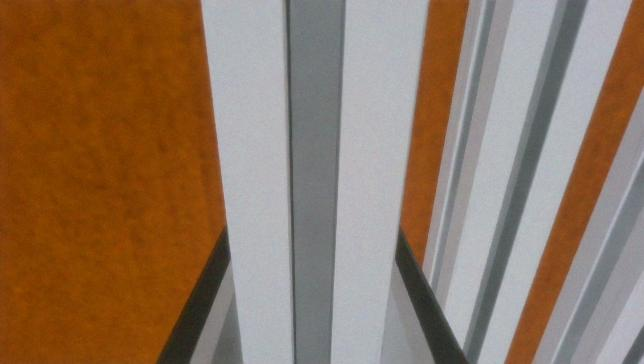

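Scene clock: 524.97 s.
Joint torques (N m): left_arm=[-2.82 -0.2 -1.24 -8.96 -0.38 -0.09 0.53] | right_arm=[25.02 -3.29 -0.89 8.63 0.02 1.47 -0.36]
External joint torques (N m): left_arm=[-1.03 -0.92 -1.32 -1.84 -0.34 0 0.53] | right_arm=[-2.08 0.09 0.76 -0.07 0.22 0.03 -0.31]
Wrist force (N): left_arm=[-0.9 0.2 -18.8] | right_arm=[0.1 -4.4 -10.5]
Wrist torque (N m): left_arm=[-0.31 -0.25 0.22] | right_arm=[0.07 -0.21 -0.28]
Wrist force, peak (N): left_arm=[-0.7 0.1 -19.2] | right_arm=[0.0 -4.5 -10.8]
move: done
base_odometry: x=+0.500 y=-0.710 heading=+0.000
lidar_m: 0.18 0.20 0.28 0.77 2.27 1.64 1.55 1.60 2.17 4.29 0.28 0.20
base_status: not commanded
joint_positions: torso_squat_rad=+0.570 torso_shift_rad=+0.260 torso_pitch_rad=+1.250 torso_yaw_rad=+0.000 left_shoulder_pitch_rad=-0.892 left_shoulder_roll_rad=+0.124 left_shoulder_yaw_rad=+0.272 left_elbow_rad=-1.552 left_forearm_roll_rad=-0.035 left_wrist_pitch_rad=+1.164 left_hand_roll_rad=+0.029 left_gripper_m=+0.031 right_shoulder_pitch_rad=+0.600 right_shoulder_roll_rad=-0.250 right_shoulder_yaw_rad=+0.014 right_elbow_rad=-1.000 right_forearm_roll_rad=+0.030 right_wrist_pitch_rad=-0.021 right_hand_roll_rad=+0.014 right_gripper_m=+0.100 head_pan_rad=+0.520 head_tilt_rad=+0.400
joint_status: all done
wheel_motors_off: 0
motor_effort: left_wheel=-2(3) right_wheel=+2(5)
contact_limits: left_gripper_m 672.5 mA
chest: x=+0.2173 y=+0.0003 z=+0.9475 quat_wxyz=(+0.811, +0.000, +0.585, +0.000) (m; base frame)
left_hand: x=+0.4397 y=+0.2282 z=+0.3449 quat_wxyz=(+1.000, +0.016, +0.000, +0.009) (m; base frame)
right_hand: x=-0.3399 y=-0.4019 z=+0.7238 quat_wxyz=(+0.907, -0.094, +0.398, +0.102) (m; base frame)
pictures: head_camera
camera_calibration:
head_camera: T_world_to_cam=[[0.130166, -0.895499, -0.425603, 0.37318], [-0.989474, -0.144696, 0.0018321, 0.464793], [-0.0632238, 0.420885, -0.904908, 0.862714], [0, 0, 0, 1]] pos_world=[0.46587, 0.038333, 0.938652]

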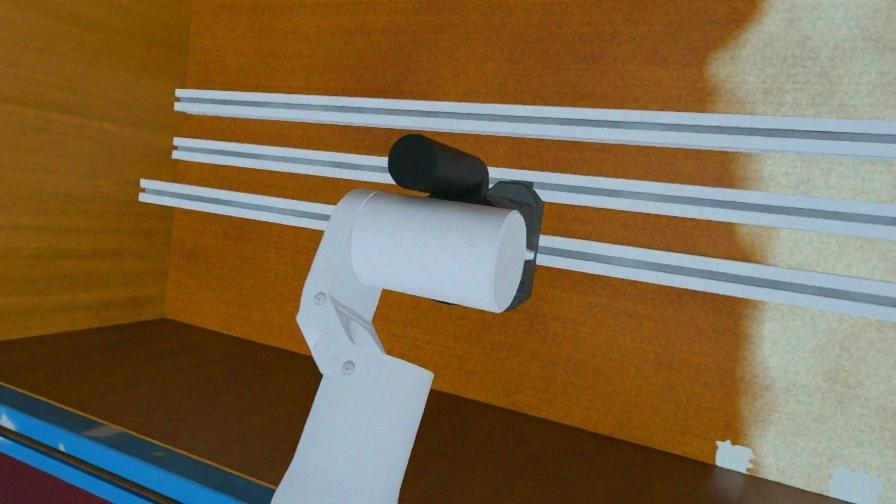

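Scaled by 1.680 from the camera's 896x504 image, which has a finer 1280x720 frame.

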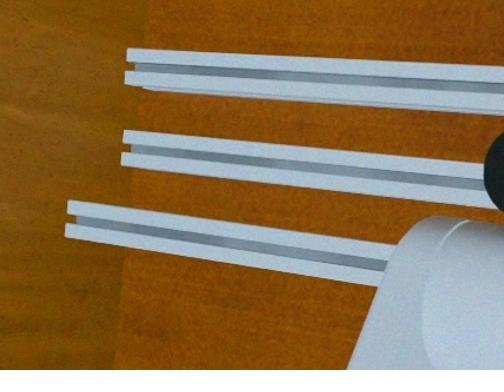

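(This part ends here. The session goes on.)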